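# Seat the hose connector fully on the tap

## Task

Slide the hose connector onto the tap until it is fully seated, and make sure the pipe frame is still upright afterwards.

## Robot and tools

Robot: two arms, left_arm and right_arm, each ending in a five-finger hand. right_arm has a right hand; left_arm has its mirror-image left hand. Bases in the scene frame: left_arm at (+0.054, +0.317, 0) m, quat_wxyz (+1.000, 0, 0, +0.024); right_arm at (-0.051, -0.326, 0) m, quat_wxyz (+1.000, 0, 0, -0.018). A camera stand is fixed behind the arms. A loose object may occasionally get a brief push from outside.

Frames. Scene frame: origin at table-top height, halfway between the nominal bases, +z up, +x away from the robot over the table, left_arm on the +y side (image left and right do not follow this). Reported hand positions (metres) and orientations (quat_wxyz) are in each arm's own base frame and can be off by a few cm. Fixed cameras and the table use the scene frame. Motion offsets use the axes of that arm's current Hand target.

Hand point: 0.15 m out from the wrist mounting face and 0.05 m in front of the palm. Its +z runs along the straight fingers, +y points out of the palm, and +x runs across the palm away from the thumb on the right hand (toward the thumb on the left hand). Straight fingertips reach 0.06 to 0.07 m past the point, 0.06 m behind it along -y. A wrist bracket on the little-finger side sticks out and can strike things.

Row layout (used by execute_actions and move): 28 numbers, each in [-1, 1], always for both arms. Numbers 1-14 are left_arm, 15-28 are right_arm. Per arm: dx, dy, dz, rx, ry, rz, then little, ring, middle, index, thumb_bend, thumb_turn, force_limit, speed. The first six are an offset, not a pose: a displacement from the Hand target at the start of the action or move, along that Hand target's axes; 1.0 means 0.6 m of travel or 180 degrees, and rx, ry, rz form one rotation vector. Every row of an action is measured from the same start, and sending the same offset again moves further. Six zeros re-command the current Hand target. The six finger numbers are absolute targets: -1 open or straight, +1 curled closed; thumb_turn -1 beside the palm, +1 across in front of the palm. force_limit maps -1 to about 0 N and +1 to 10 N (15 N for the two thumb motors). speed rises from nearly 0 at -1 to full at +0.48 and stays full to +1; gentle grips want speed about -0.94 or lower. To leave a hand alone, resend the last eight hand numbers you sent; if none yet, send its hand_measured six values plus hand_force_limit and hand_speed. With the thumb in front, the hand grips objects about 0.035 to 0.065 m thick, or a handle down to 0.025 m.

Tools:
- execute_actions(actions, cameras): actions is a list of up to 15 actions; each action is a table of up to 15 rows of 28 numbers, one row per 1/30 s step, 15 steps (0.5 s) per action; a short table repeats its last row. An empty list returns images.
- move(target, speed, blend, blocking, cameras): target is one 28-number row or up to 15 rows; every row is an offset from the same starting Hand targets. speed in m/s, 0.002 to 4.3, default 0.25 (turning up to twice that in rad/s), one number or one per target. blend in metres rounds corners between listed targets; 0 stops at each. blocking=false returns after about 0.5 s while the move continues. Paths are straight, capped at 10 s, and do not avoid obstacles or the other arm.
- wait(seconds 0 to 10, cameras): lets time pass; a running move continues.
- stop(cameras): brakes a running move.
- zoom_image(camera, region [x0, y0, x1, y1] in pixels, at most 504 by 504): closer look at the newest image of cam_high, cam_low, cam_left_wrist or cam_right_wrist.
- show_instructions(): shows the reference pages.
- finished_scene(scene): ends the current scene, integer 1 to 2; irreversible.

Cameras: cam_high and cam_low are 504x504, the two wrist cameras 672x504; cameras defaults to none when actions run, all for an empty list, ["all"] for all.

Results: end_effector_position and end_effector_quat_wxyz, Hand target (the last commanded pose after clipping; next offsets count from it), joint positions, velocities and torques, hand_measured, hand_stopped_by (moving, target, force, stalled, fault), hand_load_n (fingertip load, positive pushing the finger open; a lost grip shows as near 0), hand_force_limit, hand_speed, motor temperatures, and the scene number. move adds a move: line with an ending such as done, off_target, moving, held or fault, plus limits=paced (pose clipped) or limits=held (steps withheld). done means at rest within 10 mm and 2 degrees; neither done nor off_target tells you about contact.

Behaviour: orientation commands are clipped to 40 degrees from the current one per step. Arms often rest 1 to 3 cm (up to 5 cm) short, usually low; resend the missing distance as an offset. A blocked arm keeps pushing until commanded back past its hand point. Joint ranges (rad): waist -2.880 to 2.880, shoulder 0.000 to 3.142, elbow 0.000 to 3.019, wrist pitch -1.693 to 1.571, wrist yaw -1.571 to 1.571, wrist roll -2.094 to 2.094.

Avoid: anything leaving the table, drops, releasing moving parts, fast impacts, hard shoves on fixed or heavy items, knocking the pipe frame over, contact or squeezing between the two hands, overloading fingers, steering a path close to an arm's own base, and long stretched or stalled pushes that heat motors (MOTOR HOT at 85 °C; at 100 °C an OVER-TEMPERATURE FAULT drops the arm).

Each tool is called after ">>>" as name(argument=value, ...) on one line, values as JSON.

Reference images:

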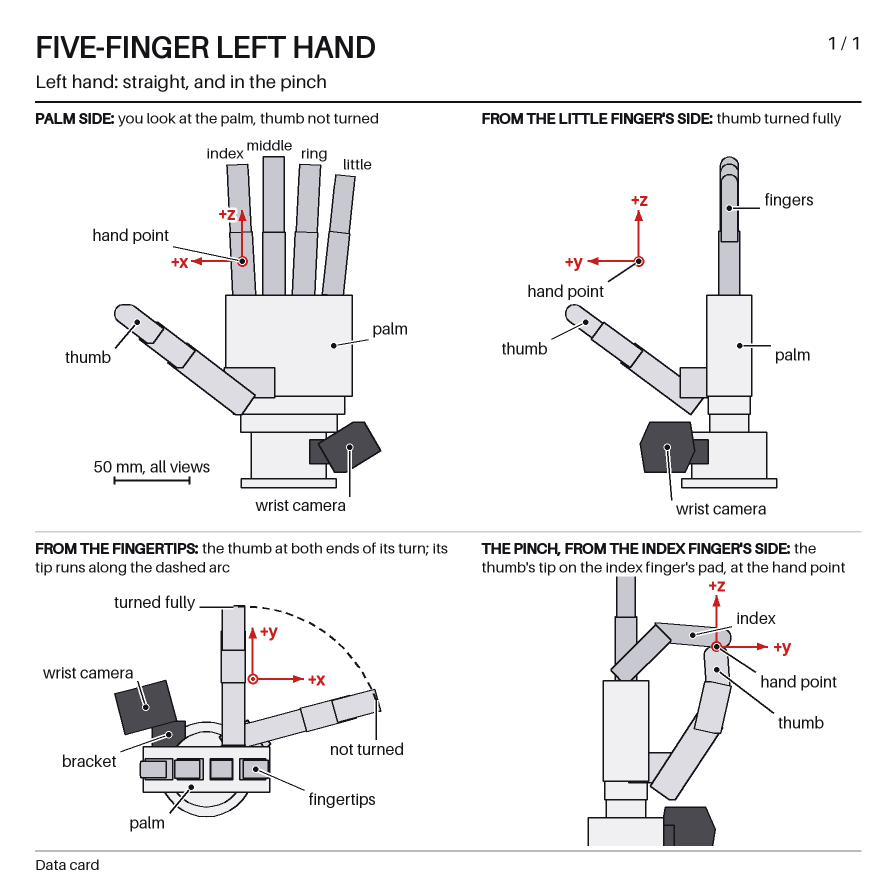

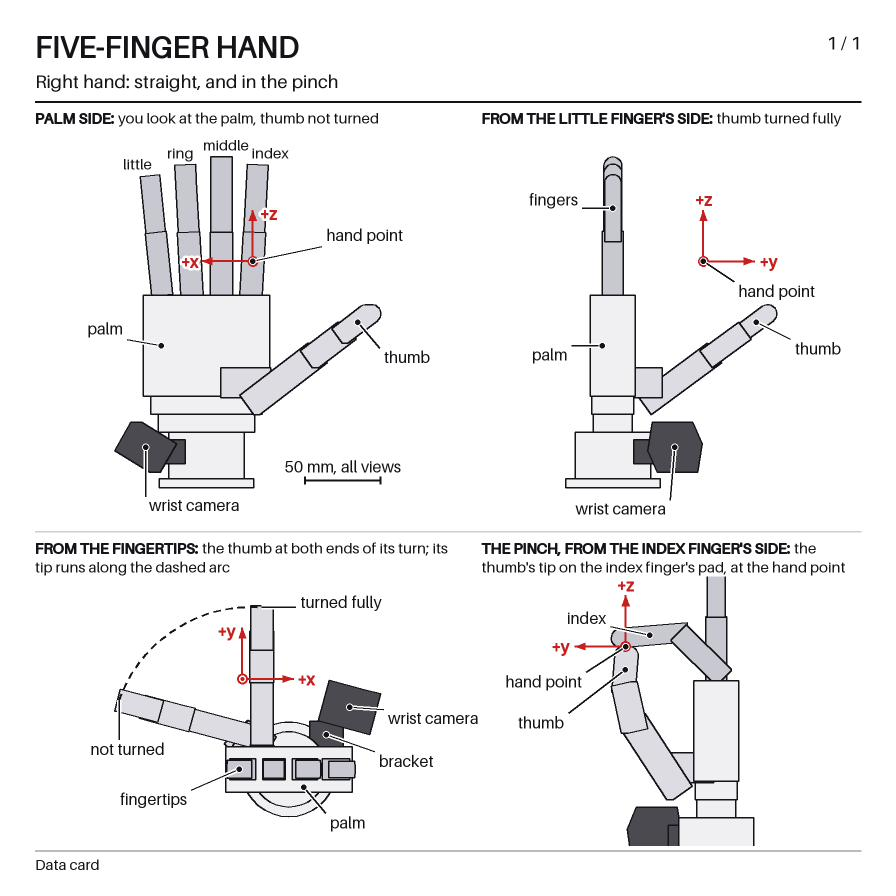

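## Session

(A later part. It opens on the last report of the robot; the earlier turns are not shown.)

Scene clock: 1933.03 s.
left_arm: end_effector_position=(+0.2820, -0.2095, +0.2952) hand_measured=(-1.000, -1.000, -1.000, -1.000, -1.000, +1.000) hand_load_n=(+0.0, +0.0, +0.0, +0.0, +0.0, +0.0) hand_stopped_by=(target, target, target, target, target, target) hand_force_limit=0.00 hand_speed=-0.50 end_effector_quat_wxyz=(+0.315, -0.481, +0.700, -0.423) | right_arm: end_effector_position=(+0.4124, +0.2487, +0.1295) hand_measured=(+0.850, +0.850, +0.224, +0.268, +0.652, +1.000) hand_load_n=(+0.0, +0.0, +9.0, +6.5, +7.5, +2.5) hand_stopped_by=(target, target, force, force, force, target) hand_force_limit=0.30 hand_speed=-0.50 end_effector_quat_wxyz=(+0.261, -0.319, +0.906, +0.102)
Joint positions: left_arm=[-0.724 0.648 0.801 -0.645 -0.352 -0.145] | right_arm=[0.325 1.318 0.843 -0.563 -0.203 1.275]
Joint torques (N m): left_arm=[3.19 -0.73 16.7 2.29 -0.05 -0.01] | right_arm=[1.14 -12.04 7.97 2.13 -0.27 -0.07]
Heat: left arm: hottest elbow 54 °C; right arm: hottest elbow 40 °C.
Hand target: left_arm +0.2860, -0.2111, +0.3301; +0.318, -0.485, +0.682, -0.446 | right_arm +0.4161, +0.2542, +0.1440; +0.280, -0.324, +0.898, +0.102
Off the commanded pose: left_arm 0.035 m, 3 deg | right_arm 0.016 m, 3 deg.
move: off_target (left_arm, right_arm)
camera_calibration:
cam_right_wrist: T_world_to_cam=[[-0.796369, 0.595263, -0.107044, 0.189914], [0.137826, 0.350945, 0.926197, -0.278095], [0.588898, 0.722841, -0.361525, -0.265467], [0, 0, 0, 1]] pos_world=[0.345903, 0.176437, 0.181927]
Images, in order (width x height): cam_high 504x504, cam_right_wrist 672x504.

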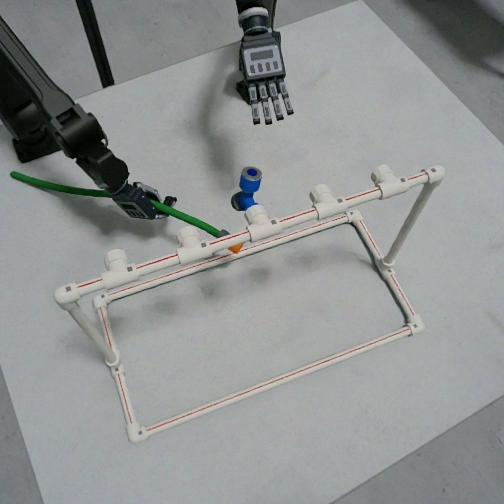

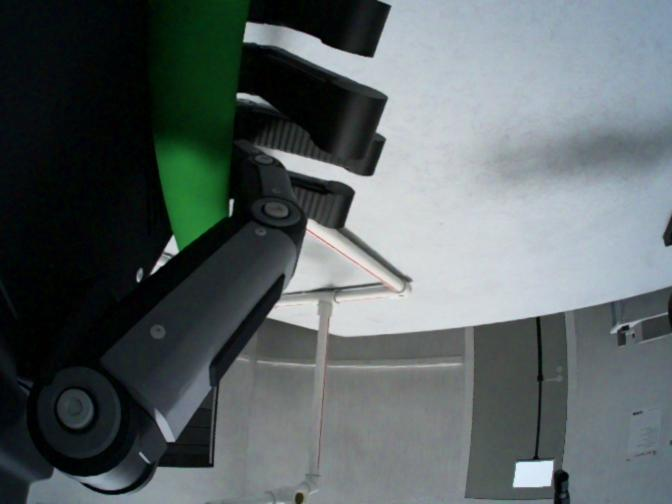

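>>> move(target=[[0,0,0,0,0,0,-1,-1,-1,-1,-1,1,0,-0.5,0.0283,0.048,-0.0602,0,0,0,0.85,0.85,0.6,0.6,1.0,1,0.3,-0.5],[0,0,0,0,0,0,-1,-1,-1,-1,-1,1,0,-0.5,0,0.048,-0.1012,0.047,-0.2425,-0.0335,0.85,0.85,0.6,0.6,1.0,1,0.3,-0.5]], speed=0.12, cameras=["all"])

>>> zoom_image(camera="cam_high", region=[90, 110, 290, 290])

>>> zoom_image(camera="cam_low", region=[160, 140, 300, 280])

Scene clock: 1958.57 s.
left_arm: end_effector_position=(+0.2820, -0.2096, +0.2952) hand_measured=(-1.000, -1.000, -1.000, -1.000, -1.000, +1.000) hand_load_n=(+0.0, +0.0, +0.0, +0.0, +0.0, +0.0) hand_stopped_by=(target, target, target, target, target, target) hand_force_limit=0.00 hand_speed=-0.50 end_effector_quat_wxyz=(+0.315, -0.482, +0.700, -0.423) | right_arm: end_effector_position=(+0.3651, +0.2567, +0.1823) hand_measured=(+0.850, +0.850, +0.224, +0.268, +0.652, +1.000) hand_load_n=(+0.0, +0.0, +9.0, +6.5, +7.5, +2.5) hand_stopped_by=(target, target, force, force, force, target) hand_force_limit=0.30 hand_speed=-0.50 end_effector_quat_wxyz=(+0.607, -0.299, +0.725, +0.133)
Joint positions: left_arm=[-0.724 0.648 0.801 -0.645 -0.352 -0.146] | right_arm=[0.368 1.143 0.327 0.579 -0.233 1.34]
Joint torques (N m): left_arm=[3.19 -0.73 16.72 2.29 -0.06 -0.03] | right_arm=[-0.5 -6.77 6.79 3.54 -0.27 0.11]
Motor temperatures (°C): left_arm=[25 31 55 25 25 23] | right_arm=[24 35 40 23 24 25]
Heat: left arm: hottest elbow 55 °C; right arm: hottest elbow 40 °C.
Hand target: left_arm +0.2860, -0.2111, +0.3301; +0.318, -0.485, +0.682, -0.446 | right_arm +0.3712, +0.2542, +0.1940; +0.621, -0.288, +0.716, +0.136
Off the commanded pose: left_arm 0.035 m, 3 deg | right_arm 0.013 m, 2 deg.
move: off_target (left_arm, right_arm)
camera_calibration:
cam_left_wrist: T_world_to_cam=[[0.343707, -0.382233, 0.857766, -0.430072], [-0.725266, -0.688281, -0.0160941, 0.0827111], [0.596536, -0.616577, -0.513788, -0.0307101], [0, 0, 0, 1]] pos_world=[0.226126, -0.126395, 0.354454]
cam_right_wrist: T_world_to_cam=[[-0.615731, 0.66826, -0.417497, 0.12508], [-0.535348, 0.0339914, 0.843947, 0.0188653], [0.578167, 0.743151, 0.336822, -0.352973], [0, 0, 0, 1]] pos_world=[0.291193, 0.178085, 0.155189]

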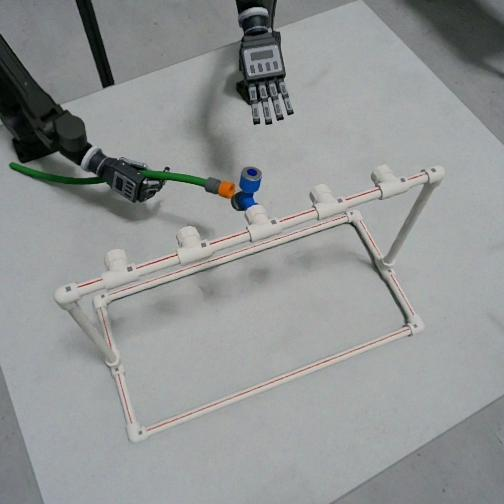

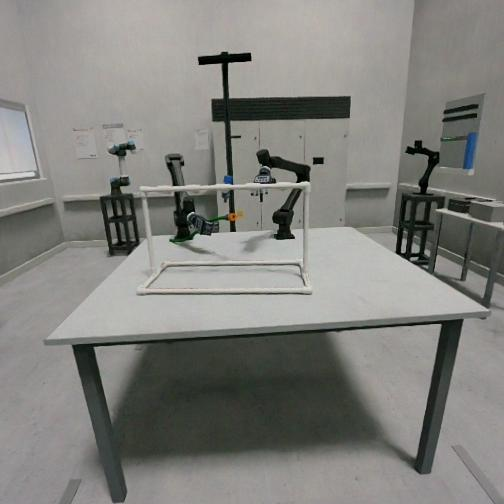

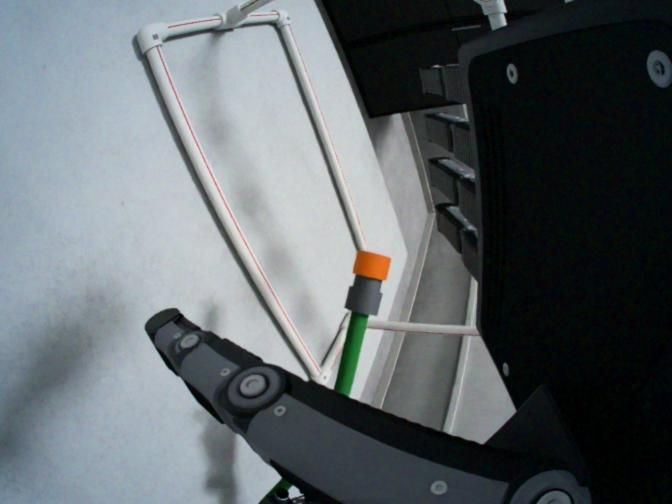

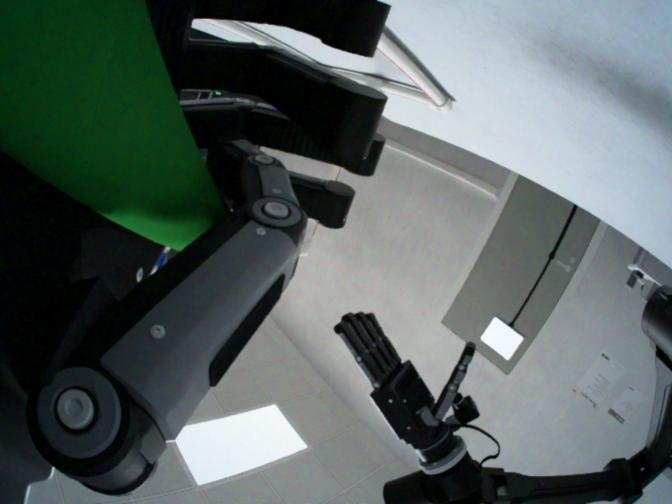

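Scaled by 2.520.

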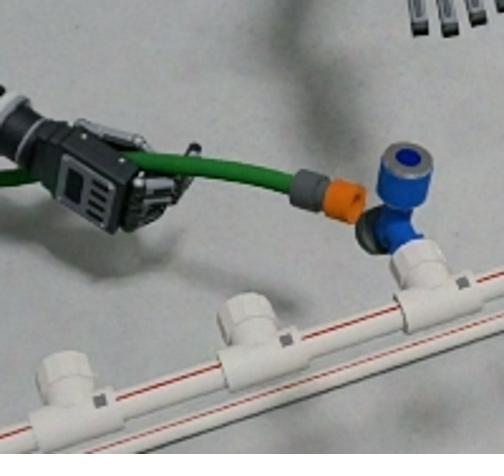

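Scaled by 3.600.

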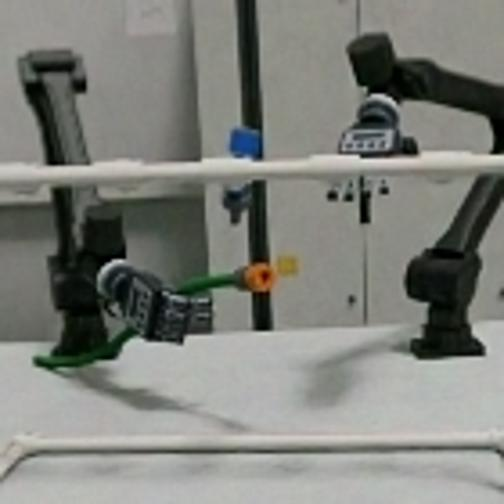

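>>> wait(seconds=0, cameras=["cam_high","cam_low","cam_left_wrist","cam_right_wrist"])

Scene clock: 1993.47 s.
left_arm: end_effector_position=(+0.2820, -0.2096, +0.2952) hand_measured=(-1.000, -1.000, -1.000, -1.000, -1.000, +1.000) hand_load_n=(+0.0, +0.0, +0.0, +0.0, +0.0, +0.0) hand_stopped_by=(target, target, target, target, target, target) hand_force_limit=0.00 hand_speed=-0.50 end_effector_quat_wxyz=(+0.315, -0.482, +0.700, -0.423) | right_arm: end_effector_position=(+0.3652, +0.2567, +0.1823) hand_measured=(+0.850, +0.850, +0.224, +0.268, +0.652, +1.000) hand_load_n=(+0.0, +0.0, +9.0, +6.5, +7.5, +2.5) hand_stopped_by=(target, target, force, force, force, target) hand_force_limit=0.30 hand_speed=-0.50 end_effector_quat_wxyz=(+0.606, -0.299, +0.725, +0.133)
Joint positions: left_arm=[-0.724 0.648 0.801 -0.645 -0.352 -0.146] | right_arm=[0.368 1.144 0.327 0.58 -0.233 1.341]
Joint torques (N m): left_arm=[3.19 -0.73 16.72 2.3 -0.06 -0.02] | right_arm=[-0.26 -6.07 6.79 3.56 -0.27 0.15]
Motor temperatures (°C): left_arm=[25 30 57 25 25 23] | right_arm=[24 35 39 24 24 25]
Heat: left arm: hottest elbow 57 °C; right arm: hottest elbow 39 °C.
Hand target: left_arm +0.2860, -0.2111, +0.3301; +0.318, -0.485, +0.682, -0.446 | right_arm +0.3712, +0.2542, +0.1940; +0.621, -0.288, +0.716, +0.136
Off the commanded pose: left_arm 0.035 m, 3 deg | right_arm 0.013 m, 2 deg.
camera_calibration:
cam_left_wrist: T_world_to_cam=[[0.343707, -0.382233, 0.857766, -0.430072], [-0.725266, -0.688281, -0.0160941, 0.0827111], [0.596536, -0.616577, -0.513788, -0.0307101], [0, 0, 0, 1]] pos_world=[0.226126, -0.126395, 0.354454]
cam_right_wrist: T_world_to_cam=[[-0.615811, 0.668451, -0.417074, 0.124896], [-0.535112, 0.0337017, 0.844109, 0.018904], [0.578301, 0.742992, 0.336942, -0.353043], [0, 0, 0, 1]] pos_world=[0.291193, 0.178185, 0.155089]

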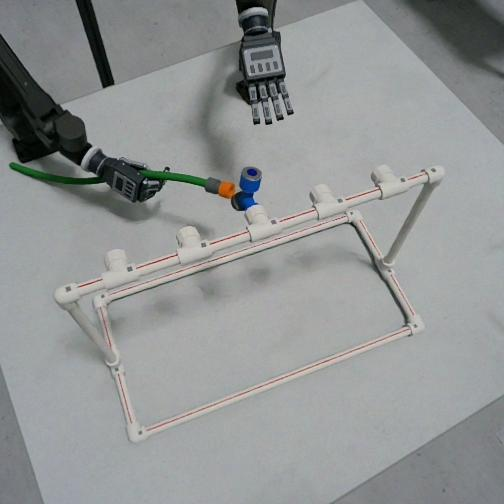

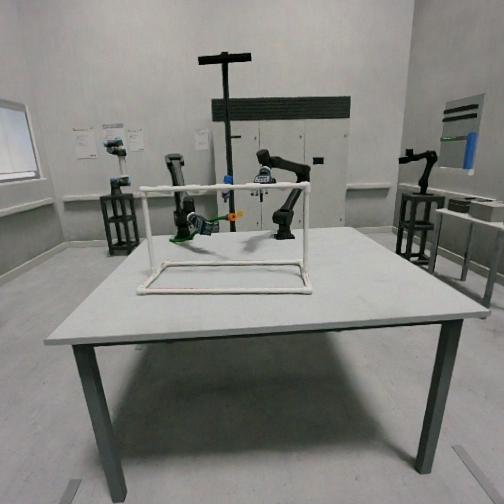

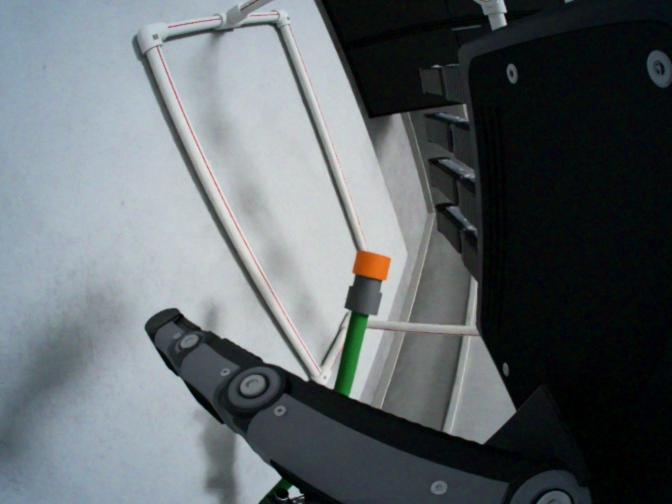

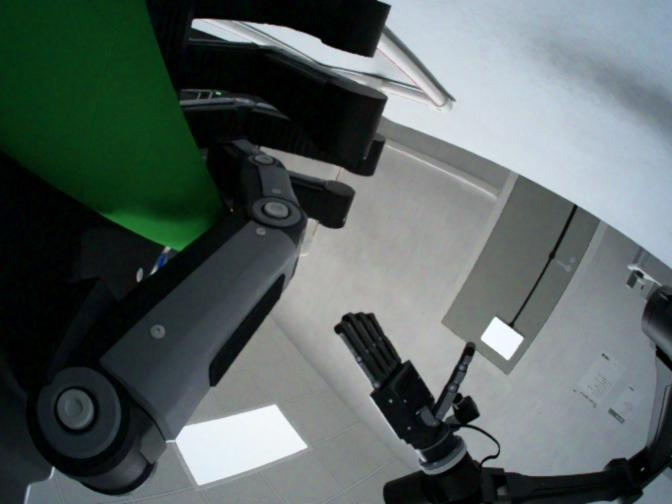

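>>> zoom_image(camera="cam_low", region=[180, 160, 290, 250])

>>> zoom_image(camera="cam_high", region=[90, 130, 290, 270])

Scaled by 4.582.

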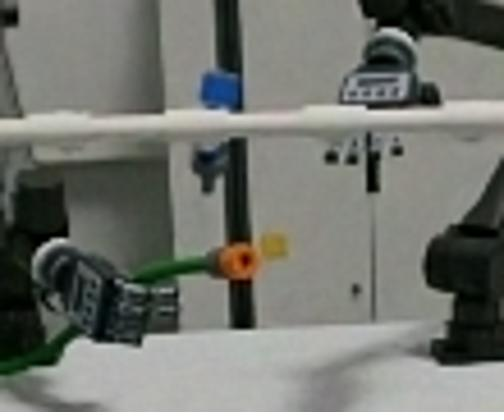

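Scaled by 2.520.

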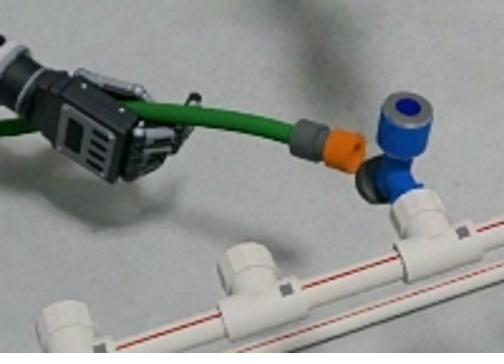

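>>> move(target=[-0.110, 0.036, -0.083, 0, 0, 0, -1, -1, -1, -1, -1, 1, 0, -0.5, -0.038, 0.0926, -0.0598, 0.138, -0.144, -0.0086, 0.85, 0.85, 0.6, 0.6, 1.0, 1, 0.3, -0.5], speed=0.15, cameras=["cam_high", "cam_low", "cam_right_wrist"])

Scene clock: 2110.03 s.
left_arm: end_effector_position=(+0.2585, -0.1348, +0.3228) hand_measured=(-1.000, -1.000, -1.000, -1.000, -1.000, +1.000) hand_load_n=(+0.0, +0.0, -0.5, +0.0, +0.0, +0.0) hand_stopped_by=(target, target, target, target, target, target) hand_force_limit=0.00 hand_speed=-0.50 end_effector_quat_wxyz=(+0.312, -0.489, +0.683, -0.444) | right_arm: end_effector_position=(+0.3162, +0.2836, +0.1961) hand_measured=(+0.850, +0.850, +0.224, +0.268, +0.652, +1.000) hand_load_n=(+0.0, +0.0, +8.5, +6.5, +8.0, +2.0) hand_stopped_by=(target, target, force, force, force, target) hand_force_limit=0.30 hand_speed=-0.50 end_effector_quat_wxyz=(+0.758, -0.163, +0.631, +0.013)
Joint positions: left_arm=[-0.41 0.449 0.801 -0.775 -0.067 -0.039] | right_arm=[0.847 1.529 0.17 1.538 0.571 1.238]
Joint torques (N m): left_arm=[3.31 1.67 12.23 2.43 0.11 0.2] | right_arm=[1.2 -8.94 2.59 3.47 0 0.1]
Motor temperatures (°C): left_arm=[25 30 61 25 25 23] | right_arm=[24 34 38 24 24 25]
Heat: left arm: hottest elbow 61 °C; right arm: hottest elbow 38 °C.
Hand target: left_arm +0.2563, -0.1310, +0.3303; +0.318, -0.485, +0.682, -0.446 | right_arm +0.3112, +0.2842, +0.2138; +0.813, -0.121, +0.568, +0.032
Off the commanded pose: left_arm 0.009 m, 1 deg | right_arm 0.019 m, 11 deg.
joint sent to its limit (right arm) — joint 4 (wrist pitch), upper limit. The joint targets are off in orientation, not in position.
move: off_target (right_arm)
camera_calibration:
cam_right_wrist: T_world_to_cam=[[-0.185169, 0.853595, -0.486916, -0.0923805], [-0.775579, 0.177338, 0.605829, 0.0621458], [0.603482, 0.489823, 0.629193, -0.342851], [0, 0, 0, 1]] pos_world=[0.237997, 0.235771, 0.133088]
Images, in order (width x height): cam_high 504x504, cam_low 504x504, cam_right_wrist 672x504.

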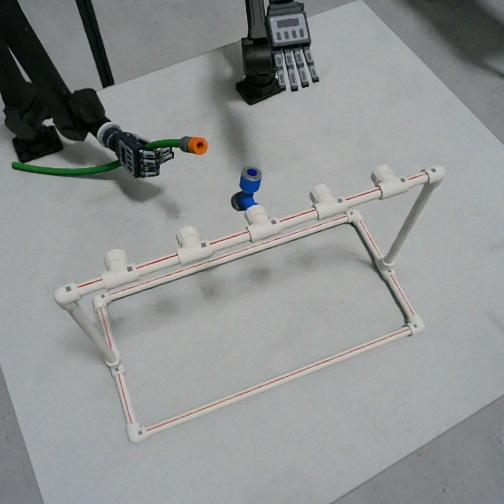

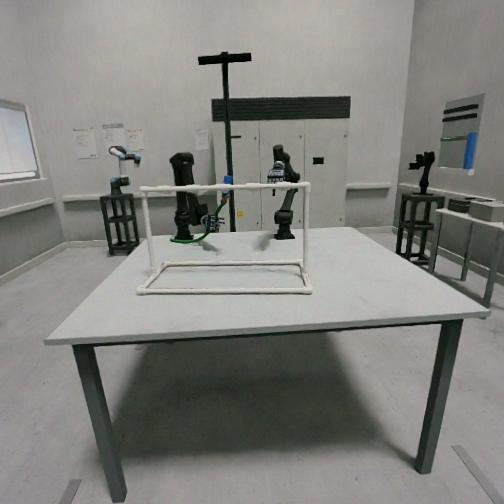

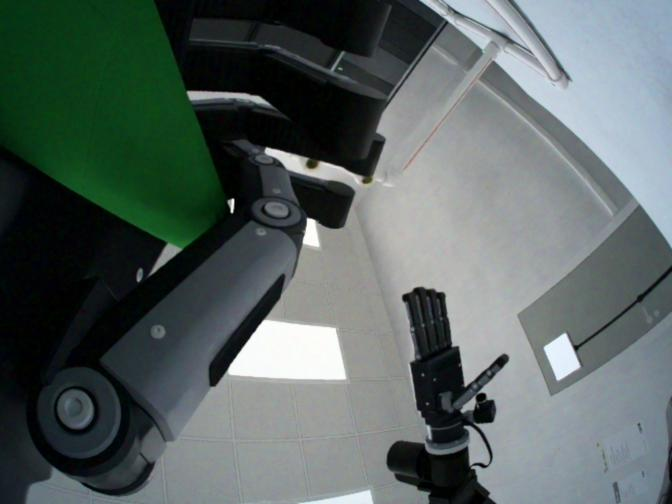

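>>> zoom_image(camera="cam_high", region=[90, 100, 250, 200])

>>> zoom_image(camera="cam_low", region=[170, 170, 260, 250])

Scaled by 3.150.

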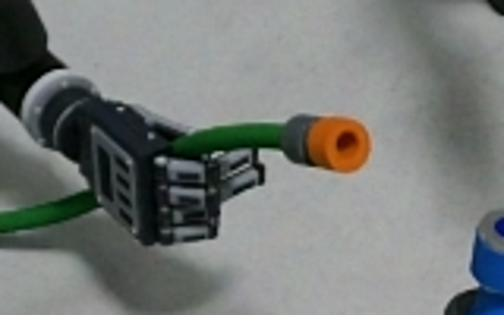

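Scaled by 5.600.

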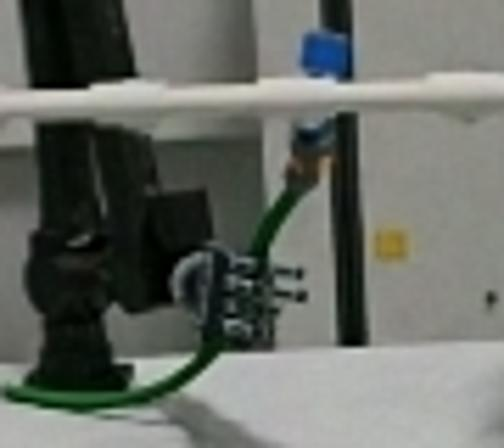

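>>> move(target=[[0.218, -0.1127, -0.0752, -0.0595, -0.2298, -0.6438, -1, -1, -1, -1, -1, 1, 0, -0.5, 0, 0, 0, 0, 0, 0, 0.85, 0.85, 0.6, 0.6, 1.0, 1, 0.3, -0.5], [0.4332, -0.1448, 0.0613, -0.0595, -0.2298, -0.6438, -1, -1, -1, -1, -1, 1, 0, -0.5, 0, 0, 0, 0, 0, 0, 0.85, 0.85, 0.6, 0.6, 1.0, 1, 0.3, -0.5]], speed=0.2, blend=0.02, cameras=["cam_high", "cam_low", "cam_left_wrist"])

Scene clock: 2228.07 s.
left_arm: end_effector_position=(+0.2334, -0.3885, +0.3664) hand_measured=(-1.000, -1.000, -1.000, -1.000, -1.000, +1.000) hand_load_n=(+0.0, +0.0, +0.0, +0.0, +0.0, +0.0) hand_stopped_by=(target, target, target, target, target, target) hand_force_limit=0.00 hand_speed=-0.50 end_effector_quat_wxyz=(+0.113, +0.935, -0.217, +0.257) | right_arm: end_effector_position=(+0.3162, +0.2836, +0.1960) hand_measured=(+0.850, +0.850, +0.224, +0.268, +0.652, +1.000) hand_load_n=(+0.0, +0.0, +9.0, +6.5, +8.0, +2.0) hand_stopped_by=(target, target, force, force, force, target) hand_force_limit=0.30 hand_speed=-0.50 end_effector_quat_wxyz=(+0.758, -0.163, +0.631, +0.012)
Joint positions: left_arm=[-1.039 1.051 1.258 -1.246 -0.21 -2.098] | right_arm=[0.847 1.529 0.17 1.538 0.571 1.237]
Joint torques (N m): left_arm=[1.96 -4.78 14.94 2.78 -0.17 -0.05] | right_arm=[1.14 -9 2.63 3.43 0 0.09]
Motor temperatures (°C): left_arm=[25 29 54 25 25 23] | right_arm=[24 34 35 24 24 25]
Heat: left arm: hottest elbow 54 °C; right arm: hottest elbow 35 °C.
Hand target: left_arm +0.2358, -0.3991, +0.3947; +0.056, +0.951, +0.125, +0.279 | right_arm +0.3112, +0.2842, +0.2138; +0.813, -0.121, +0.568, +0.032
Off the commanded pose: left_arm 0.030 m, 42 deg; orientation clipped | right_arm 0.019 m, 11 deg.
joint sent to its limit (left arm) — joint 6 (wrist roll), lower limit. The joint targets are off in orientation, not in position.
joint sent to its limit (right arm) — joint 4 (wrist pitch), upper limit. The joint targets are off in orientation, not in position.
move: off_target (left_arm, right_arm); limits=paced
camera_calibration:
cam_left_wrist: T_world_to_cam=[[0.627641, 0.778501, -0.00196031, 0.156907], [0.428486, -0.343348, 0.83577, -0.521957], [0.649975, -0.525404, -0.549076, -0.0395752], [0, 0, 0, 1]] pos_world=[0.150893, -0.322158, 0.414814]
Images, in order (width x height): cam_high 504x504, cam_low 504x504, cam_left_wrist 672x504.

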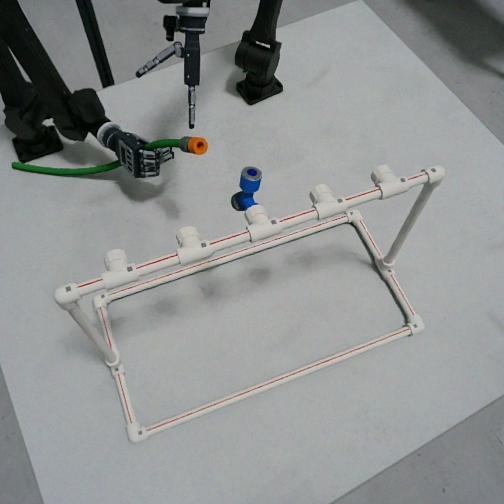

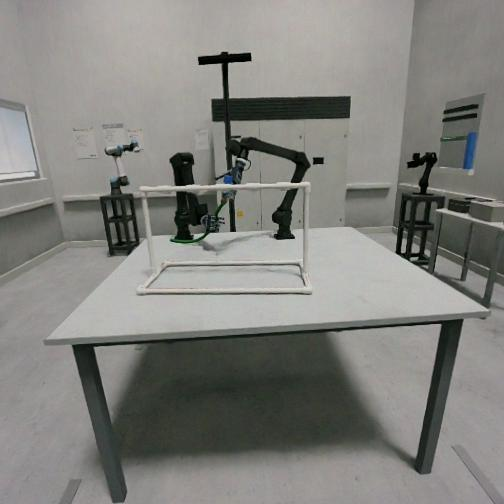

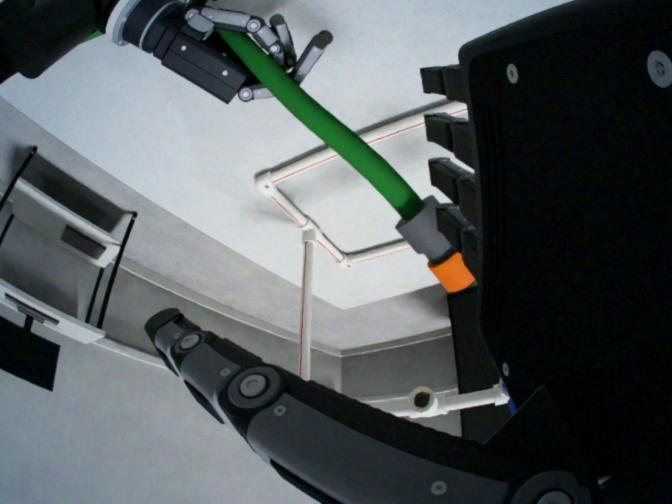

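>>> move(target=[0.028, -0.3365, -0.024, 0.0595, 0.2298, 0.6438, -1, -1, -1, -1, -1, 1, 0, -0.5, 0, 0, 0, 0, 0, 0, 0.85, 0.85, 0.6, 0.6, 1.0, 1, 0.3, -0.5], speed=0.25, cameras=[])

Scene clock: 2532.93 s.
left_arm: end_effector_position=(+0.1997, -0.2009, +0.3810) hand_measured=(-1.000, -1.000, -1.000, -1.000, -1.000, +1.000) hand_load_n=(+0.0, +0.0, +0.0, +0.0, +0.0, +0.0) hand_stopped_by=(target, target, target, target, target, target) hand_force_limit=0.00 hand_speed=-0.50 end_effector_quat_wxyz=(+0.312, -0.479, +0.690, -0.445) | right_arm: end_effector_position=(+0.3162, +0.2836, +0.1960) hand_measured=(+0.850, +0.850, +0.224, +0.268, +0.652, +1.000) hand_load_n=(+0.0, +0.0, +8.5, +6.5, +7.5, +2.0) hand_stopped_by=(target, target, force, force, force, target) hand_force_limit=0.30 hand_speed=-0.50 end_effector_quat_wxyz=(+0.758, -0.163, +0.631, +0.012)
Joint positions: left_arm=[-1.055 0.538 1 -0.994 -0.63 -0.329] | right_arm=[0.847 1.529 0.17 1.538 0.571 1.237]
Joint torques (N m): left_arm=[2.9 1.44 9.22 3.41 -0.12 0.23] | right_arm=[1.26 -9.11 2.61 3.41 0.01 0.09]
Motor temperatures (°C): left_arm=[25 30 62 25 25 23] | right_arm=[23 33 33 24 24 25]
Heat: left arm: hottest elbow 62 °C; right arm: hottest shoulder 33 °C.
Hand target: left_arm +0.2000, -0.1998, +0.3797; +0.313, -0.475, +0.689, -0.449 | right_arm +0.3112, +0.2842, +0.2138; +0.813, -0.121, +0.568, +0.032
Off the commanded pose: left_arm 0.002 m, 1 deg | right_arm 0.018 m, 11 deg.
joint sent to its limit (right arm) — joint 4 (wrist pitch), upper limit. The joint targets are off in orientation, not in position.
move: off_target (right_arm)
No camera images: "cameras" was empty.

>>> move(target=[0.069, 0.1302, 0.2212, 0.2562, 0.2584, 0.1903, -1, -1, -1, -1, -1, 1, 0, -0.5, 0, 0, 0, 0, 0, 0, 0.85, 0.85, 0.6, 0.6, 1.0, 1, 0.3, -0.5], speed=0.25, cameras=["cam_high", "cam_low", "cam_left_wrist"])

Scene clock: 2554.90 s.
left_arm: end_effector_position=(+0.2702, -0.2719, +0.2626) hand_measured=(-1.000, -1.000, -1.000, -1.000, -1.000, +1.000) hand_load_n=(+0.0, -0.5, +0.0, +0.0, +0.0, +0.0) hand_stopped_by=(target, target, target, target, target, target) hand_force_limit=0.00 hand_speed=-0.50 end_effector_quat_wxyz=(-0.299, -0.108, -0.629, +0.709) | right_arm: end_effector_position=(+0.3162, +0.2836, +0.1960) hand_measured=(+0.850, +0.850, +0.224, +0.268, +0.652, +1.000) hand_load_n=(+0.0, +0.0, +8.5, +7.0, +8.0, +2.0) hand_stopped_by=(target, target, force, force, force, target) hand_force_limit=0.30 hand_speed=-0.50 end_effector_quat_wxyz=(+0.758, -0.163, +0.631, +0.012)
Joint positions: left_arm=[-0.331 0.881 0.338 0.882 0.983 0.283] | right_arm=[0.847 1.529 0.17 1.538 0.571 1.237]
Joint torques (N m): left_arm=[3.31 -0.32 8.7 2.97 -0.11 0.01] | right_arm=[1.32 -8.94 2.61 3.45 0 0.09]
Motor temperatures (°C): left_arm=[25 30 58 25 25 23] | right_arm=[23 33 33 24 24 25]
Heat: left arm: hottest elbow 58 °C; right arm: hottest shoulder 33 °C.
Hand target: left_arm +0.2702, -0.2698, +0.2550; -0.293, -0.100, -0.633, +0.710 | right_arm +0.3112, +0.2842, +0.2138; +0.813, -0.121, +0.568, +0.032
Off the commanded pose: left_arm 0.008 m, 1 deg | right_arm 0.018 m, 11 deg.
joint sent to its limit (right arm) — joint 4 (wrist pitch), upper limit. The joint targets are off in orientation, not in position.
move: off_target (right_arm)
camera_calibration:
cam_left_wrist: T_world_to_cam=[[-0.713075, -0.0544697, 0.698968, -0.00550093], [-0.69919, 0.128546, -0.703284, 0.426353], [-0.0515422, -0.990206, -0.129748, -0.106109], [0, 0, 0, 1]] pos_world=[0.28871, -0.160176, 0.289925]
Images, in order (width x height): cam_high 504x504, cam_low 504x504, cam_left_wrist 672x504.

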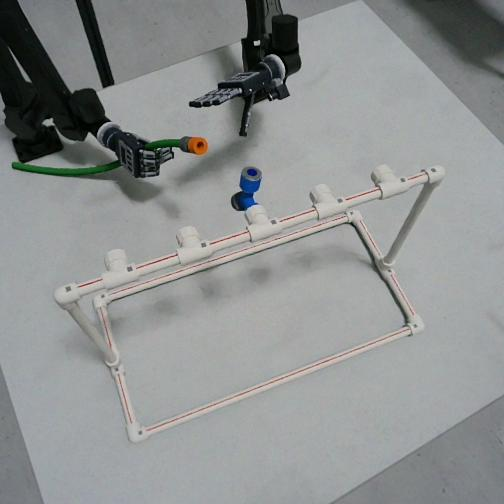

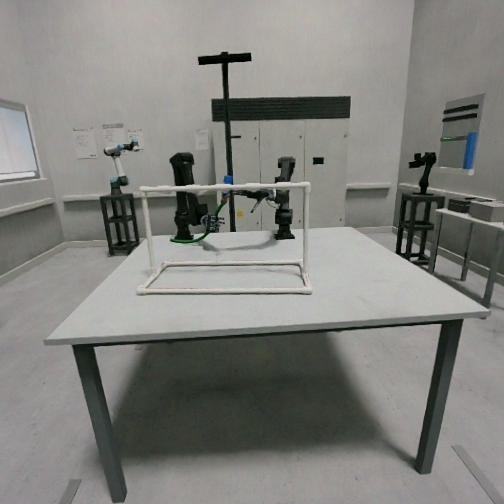

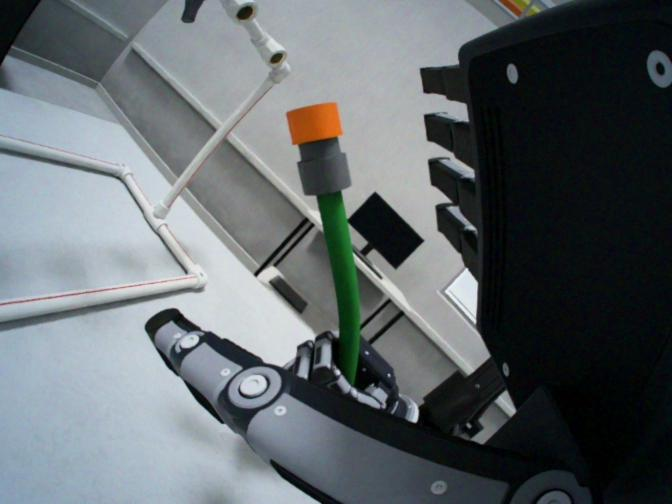

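>>> zoom_image(camera="cam_left_wrist", region=[240, 70, 440, 220])

Scaled by 2.520 from the camera's 672x504 image, which has a finer 960x720 frame.

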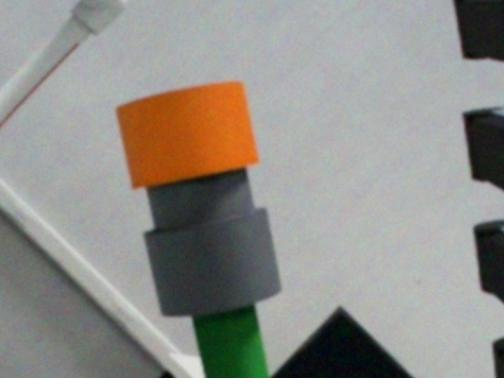

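>>> move(target=[-0.058, 0.0467, 0.05, 0, 0, 0, -1, -1, -1, -1, -1, 1, 0, -0.5, 0, 0, 0, 0, 0, 0, 0.85, 0.85, 0.6, 0.6, 1.0, 1, 0.3, -0.5], speed=0.1, cameras=["cam_left_wrist"])

Scene clock: 2658.20 s.
left_arm: end_effector_position=(+0.3066, -0.2842, +0.2348) hand_measured=(-1.000, -1.000, -1.000, -1.000, -1.000, +1.000) hand_load_n=(+0.0, +0.0, +0.0, +0.0, +0.0, +0.0) hand_stopped_by=(target, target, target, target, target, target) hand_force_limit=0.00 hand_speed=-0.50 end_effector_quat_wxyz=(+0.281, +0.090, +0.644, -0.706) | right_arm: end_effector_position=(+0.3162, +0.2836, +0.1960) hand_measured=(+0.850, +0.850, +0.224, +0.268, +0.652, +1.000) hand_load_n=(+0.0, +0.0, +8.5, +6.5, +7.5, +2.0) hand_stopped_by=(target, target, force, force, force, target) hand_force_limit=0.30 hand_speed=-0.50 end_effector_quat_wxyz=(+0.758, -0.163, +0.631, +0.012)
Joint positions: left_arm=[-0.331 1.091 0.39 0.981 0.982 0.283] | right_arm=[0.847 1.529 0.17 1.538 0.571 1.237]
Joint torques (N m): left_arm=[2.78 -2.43 13.19 3.17 -0.26 0.02] | right_arm=[1.32 -9 2.63 3.44 0.01 0.1]
Motor temperatures (°C): left_arm=[25 29 51 25 25 23] | right_arm=[23 33 32 24 24 25]
Heat: left arm: hottest elbow 51 °C; right arm: hottest shoulder 33 °C.
Hand target: left_arm +0.3205, -0.2891, +0.2546; +0.293, +0.100, +0.633, -0.710 | right_arm +0.3112, +0.2842, +0.2138; +0.813, -0.121, +0.568, +0.032
Off the commanded pose: left_arm 0.025 m, 2 deg | right_arm 0.018 m, 11 deg.
joint sent to its limit (right arm) — joint 4 (wrist pitch), upper limit. The joint targets are off in orientation, not in position.
move: off_target (left_arm, right_arm)
camera_calibration:
cam_left_wrist: T_world_to_cam=[[-0.672402, -0.0689268, 0.73697, 0.0136278], [-0.737916, 0.140342, -0.66014, 0.438886], [-0.0579268, -0.987701, -0.145229, -0.113826], [0, 0, 0, 1]] pos_world=[0.326431, -0.173081, 0.263152]
Images, in order (width x height): cam_left_wrist 672x504.

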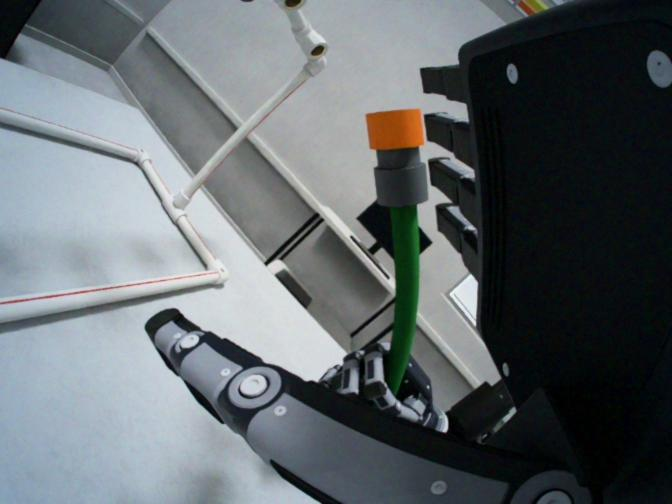

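>>> move(target=[-0.038, -0.032, 0.033, 0, 0, 0, -1, -1, -1, -1, -1, 1, 0, -0.5, 0, 0, 0, 0, 0, 0, 0.85, 0.85, 0.6, 0.6, 1.0, 1, 0.3, -0.5], speed=0.1, cameras=["cam_left_wrist"])

Scene clock: 2680.40 s.
left_arm: end_effector_position=(+0.3247, -0.2945, +0.2604) hand_measured=(-1.000, -1.000, -1.000, -1.000, -1.000, +1.000) hand_load_n=(+0.0, +0.0, +0.0, +0.0, +0.5, +0.0) hand_stopped_by=(target, target, target, target, target, target) hand_force_limit=0.00 hand_speed=-0.50 end_effector_quat_wxyz=(+0.280, +0.084, +0.645, -0.706) | right_arm: end_effector_position=(+0.3162, +0.2836, +0.1960) hand_measured=(+0.850, +0.850, +0.224, +0.268, +0.652, +1.000) hand_load_n=(+0.0, +0.0, +8.5, +6.5, +8.0, +2.5) hand_stopped_by=(target, target, force, force, force, target) hand_force_limit=0.30 hand_speed=-0.50 end_effector_quat_wxyz=(+0.758, -0.163, +0.631, +0.012)
Joint positions: left_arm=[-0.346 1.089 0.474 0.888 0.959 0.283] | right_arm=[0.847 1.529 0.17 1.538 0.571 1.237]
Joint torques (N m): left_arm=[1.96 -4.84 13.93 1.94 -0.25 0.13] | right_arm=[1.32 -8.88 2.61 3.45 0 0.09]
Heat: left arm: hottest elbow 53 °C; right arm: hottest shoulder 33 °C.
Hand target: left_arm +0.3330, -0.3010, +0.2859; +0.293, +0.100, +0.633, -0.710 | right_arm +0.3112, +0.2842, +0.2138; +0.813, -0.121, +0.568, +0.032
Off the commanded pose: left_arm 0.028 m, 3 deg | right_arm 0.018 m, 11 deg.
joint sent to its limit (right arm) — joint 4 (wrist pitch), upper limit. The joint targets are off in orientation, not in position.
move: off_target (left_arm, right_arm)
camera_calibration:
cam_left_wrist: T_world_to_cam=[[-0.665904, -0.0706999, 0.74268, 0.00215326], [-0.744193, 0.132909, -0.654608, 0.468972], [-0.052428, -0.988603, -0.141119, -0.122285], [0, 0, 0, 1]] pos_world=[0.344029, -0.183069, 0.288137]
Images, in order (width x height): cam_left_wrist 672x504.

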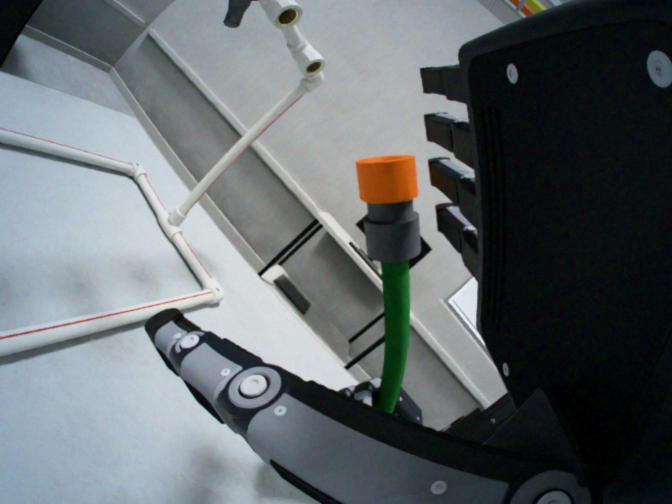

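>>> move(target=[0, -0.012, 0.11, 0, 0, 0, -1, -1, -1, -1, -1, 1, 0, -0.5, 0, 0, 0, 0, 0, 0, 0.85, 0.85, 0.6, 0.6, 1.0, 1, 0.3, -0.5], speed=0.1, cameras=["cam_left_wrist", "cam_high"])

Scene clock: 2701.57 s.
left_arm: end_effector_position=(+0.3334, -0.3540, +0.2861) hand_measured=(-1.000, -1.000, -1.000, -1.000, -1.000, +1.000) hand_load_n=(+0.0, +0.0, +0.0, +0.0, +0.0, +0.0) hand_stopped_by=(target, target, target, target, target, target) hand_force_limit=0.00 hand_speed=-0.50 end_effector_quat_wxyz=(-0.284, -0.088, -0.640, +0.708) | right_arm: end_effector_position=(+0.3162, +0.2836, +0.1960) hand_measured=(+0.850, +0.850, +0.224, +0.268, +0.652, +1.000) hand_load_n=(+0.0, +0.0, +8.5, +6.5, +8.0, +2.5) hand_stopped_by=(target, target, force, force, force, target) hand_force_limit=0.30 hand_speed=-0.50 end_effector_quat_wxyz=(+0.758, -0.163, +0.631, +0.012)
Joint positions: left_arm=[-0.511 1.138 0.589 0.787 0.801 0.346] | right_arm=[0.847 1.529 0.17 1.538 0.571 1.237]
Joint torques (N m): left_arm=[1.96 -4.19 14.63 2.09 -0.21 0.22] | right_arm=[1.44 -9 2.59 3.43 0 0.09]
Heat: left arm: hottest elbow 54 °C; right arm: hottest shoulder 33 °C.
Hand target: left_arm +0.3444, -0.3638, +0.3039; -0.293, -0.100, -0.633, +0.710 | right_arm +0.3112, +0.2842, +0.2138; +0.813, -0.121, +0.568, +0.032
Off the commanded pose: left_arm 0.023 m, 2 deg | right_arm 0.018 m, 11 deg.
joint sent to its limit (right arm) — joint 4 (wrist pitch), upper limit. The joint targets are off in orientation, not in position.
move: off_target (left_arm, right_arm)
camera_calibration:
cam_left_wrist: T_world_to_cam=[[-0.675055, -0.0649974, 0.734899, -0.00799375], [-0.735924, 0.129706, -0.664524, 0.499045], [-0.0521283, -0.98942, -0.135392, -0.179116], [0, 0, 0, 1]] pos_world=[0.352526, -0.242469, 0.313251]
Images, in order (width x height): cam_high 504x504, cam_left_wrist 672x504.

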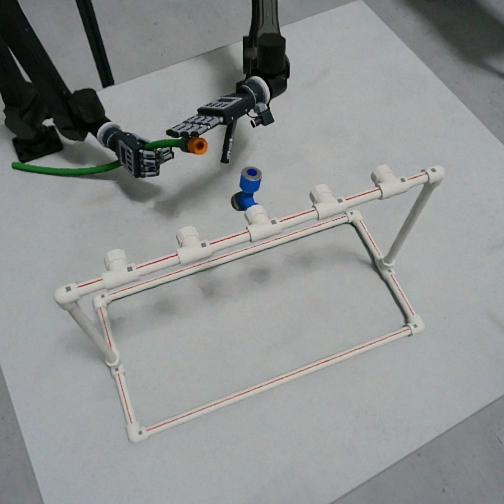

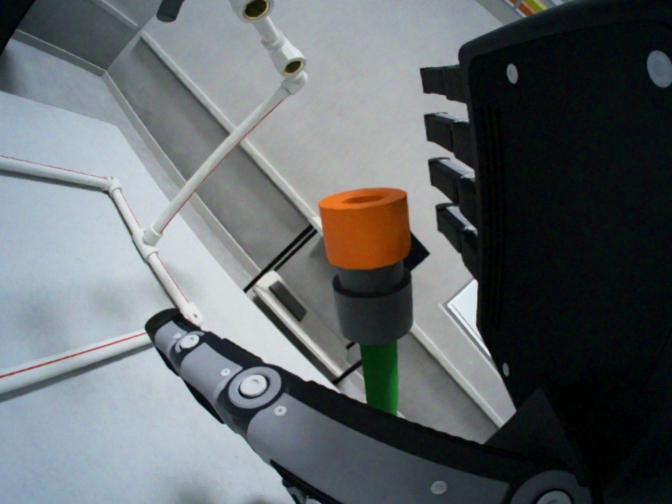

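>>> move(target=[0, 0.017, 0, 0, 0, 0, -1, -1, -1, -1, -1, 1, 0, -0.5, 0, 0, 0, 0, 0, 0, 0.85, 0.85, 0.6, 0.6, 1.0, 1, 0.3, -0.5], speed=0.08, cameras=["cam_left_wrist"])

Scene clock: 2731.20 s.
left_arm: end_effector_position=(+0.3372, -0.3565, +0.2736) hand_measured=(-1.000, -1.000, -1.000, -1.000, -1.000, +1.000) hand_load_n=(+0.0, +0.0, +0.0, +0.0, +0.0, +0.5) hand_stopped_by=(target, target, target, target, target, target) hand_force_limit=0.00 hand_speed=-0.50 end_effector_quat_wxyz=(+0.276, +0.084, +0.648, -0.705) | right_arm: end_effector_position=(+0.3162, +0.2836, +0.1960) hand_measured=(+0.850, +0.850, +0.224, +0.268, +0.652, +1.000) hand_load_n=(+0.0, +0.0, +8.5, +6.5, +8.0, +2.0) hand_stopped_by=(target, target, force, force, force, target) hand_force_limit=0.30 hand_speed=-0.50 end_effector_quat_wxyz=(+0.758, -0.163, +0.631, +0.012)
Joint positions: left_arm=[-0.511 1.17 0.589 0.795 0.804 0.347] | right_arm=[0.847 1.529 0.17 1.538 0.571 1.237]
Joint torques (N m): left_arm=[2.55 -4.48 14.16 3.28 0.01 0.21] | right_arm=[1.32 -9 2.62 3.48 0 0.08]
Heat: left arm: hottest elbow 54 °C; right arm: hottest shoulder 33 °C.
Hand target: left_arm +0.3499, -0.3641, +0.2954; +0.293, +0.100, +0.633, -0.710 | right_arm +0.3112, +0.2842, +0.2138; +0.813, -0.121, +0.568, +0.032
Off the commanded pose: left_arm 0.026 m, 3 deg | right_arm 0.018 m, 11 deg.
joint sent to its limit (right arm) — joint 4 (wrist pitch), upper limit. The joint targets are off in orientation, not in position.
move: off_target (left_arm, right_arm)
camera_calibration:
cam_left_wrist: T_world_to_cam=[[-0.660136, -0.0725732, 0.747632, -0.00755992], [-0.748963, 0.139424, -0.647777, 0.497206], [-0.0572268, -0.98757, -0.146394, -0.177614], [0, 0, 0, 1]] pos_world=[0.357234, -0.245277, 0.301729]
Images, in order (width x height): cam_left_wrist 672x504.

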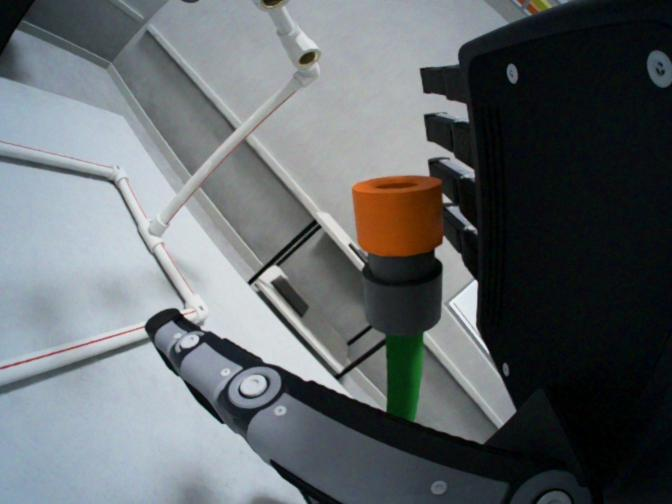

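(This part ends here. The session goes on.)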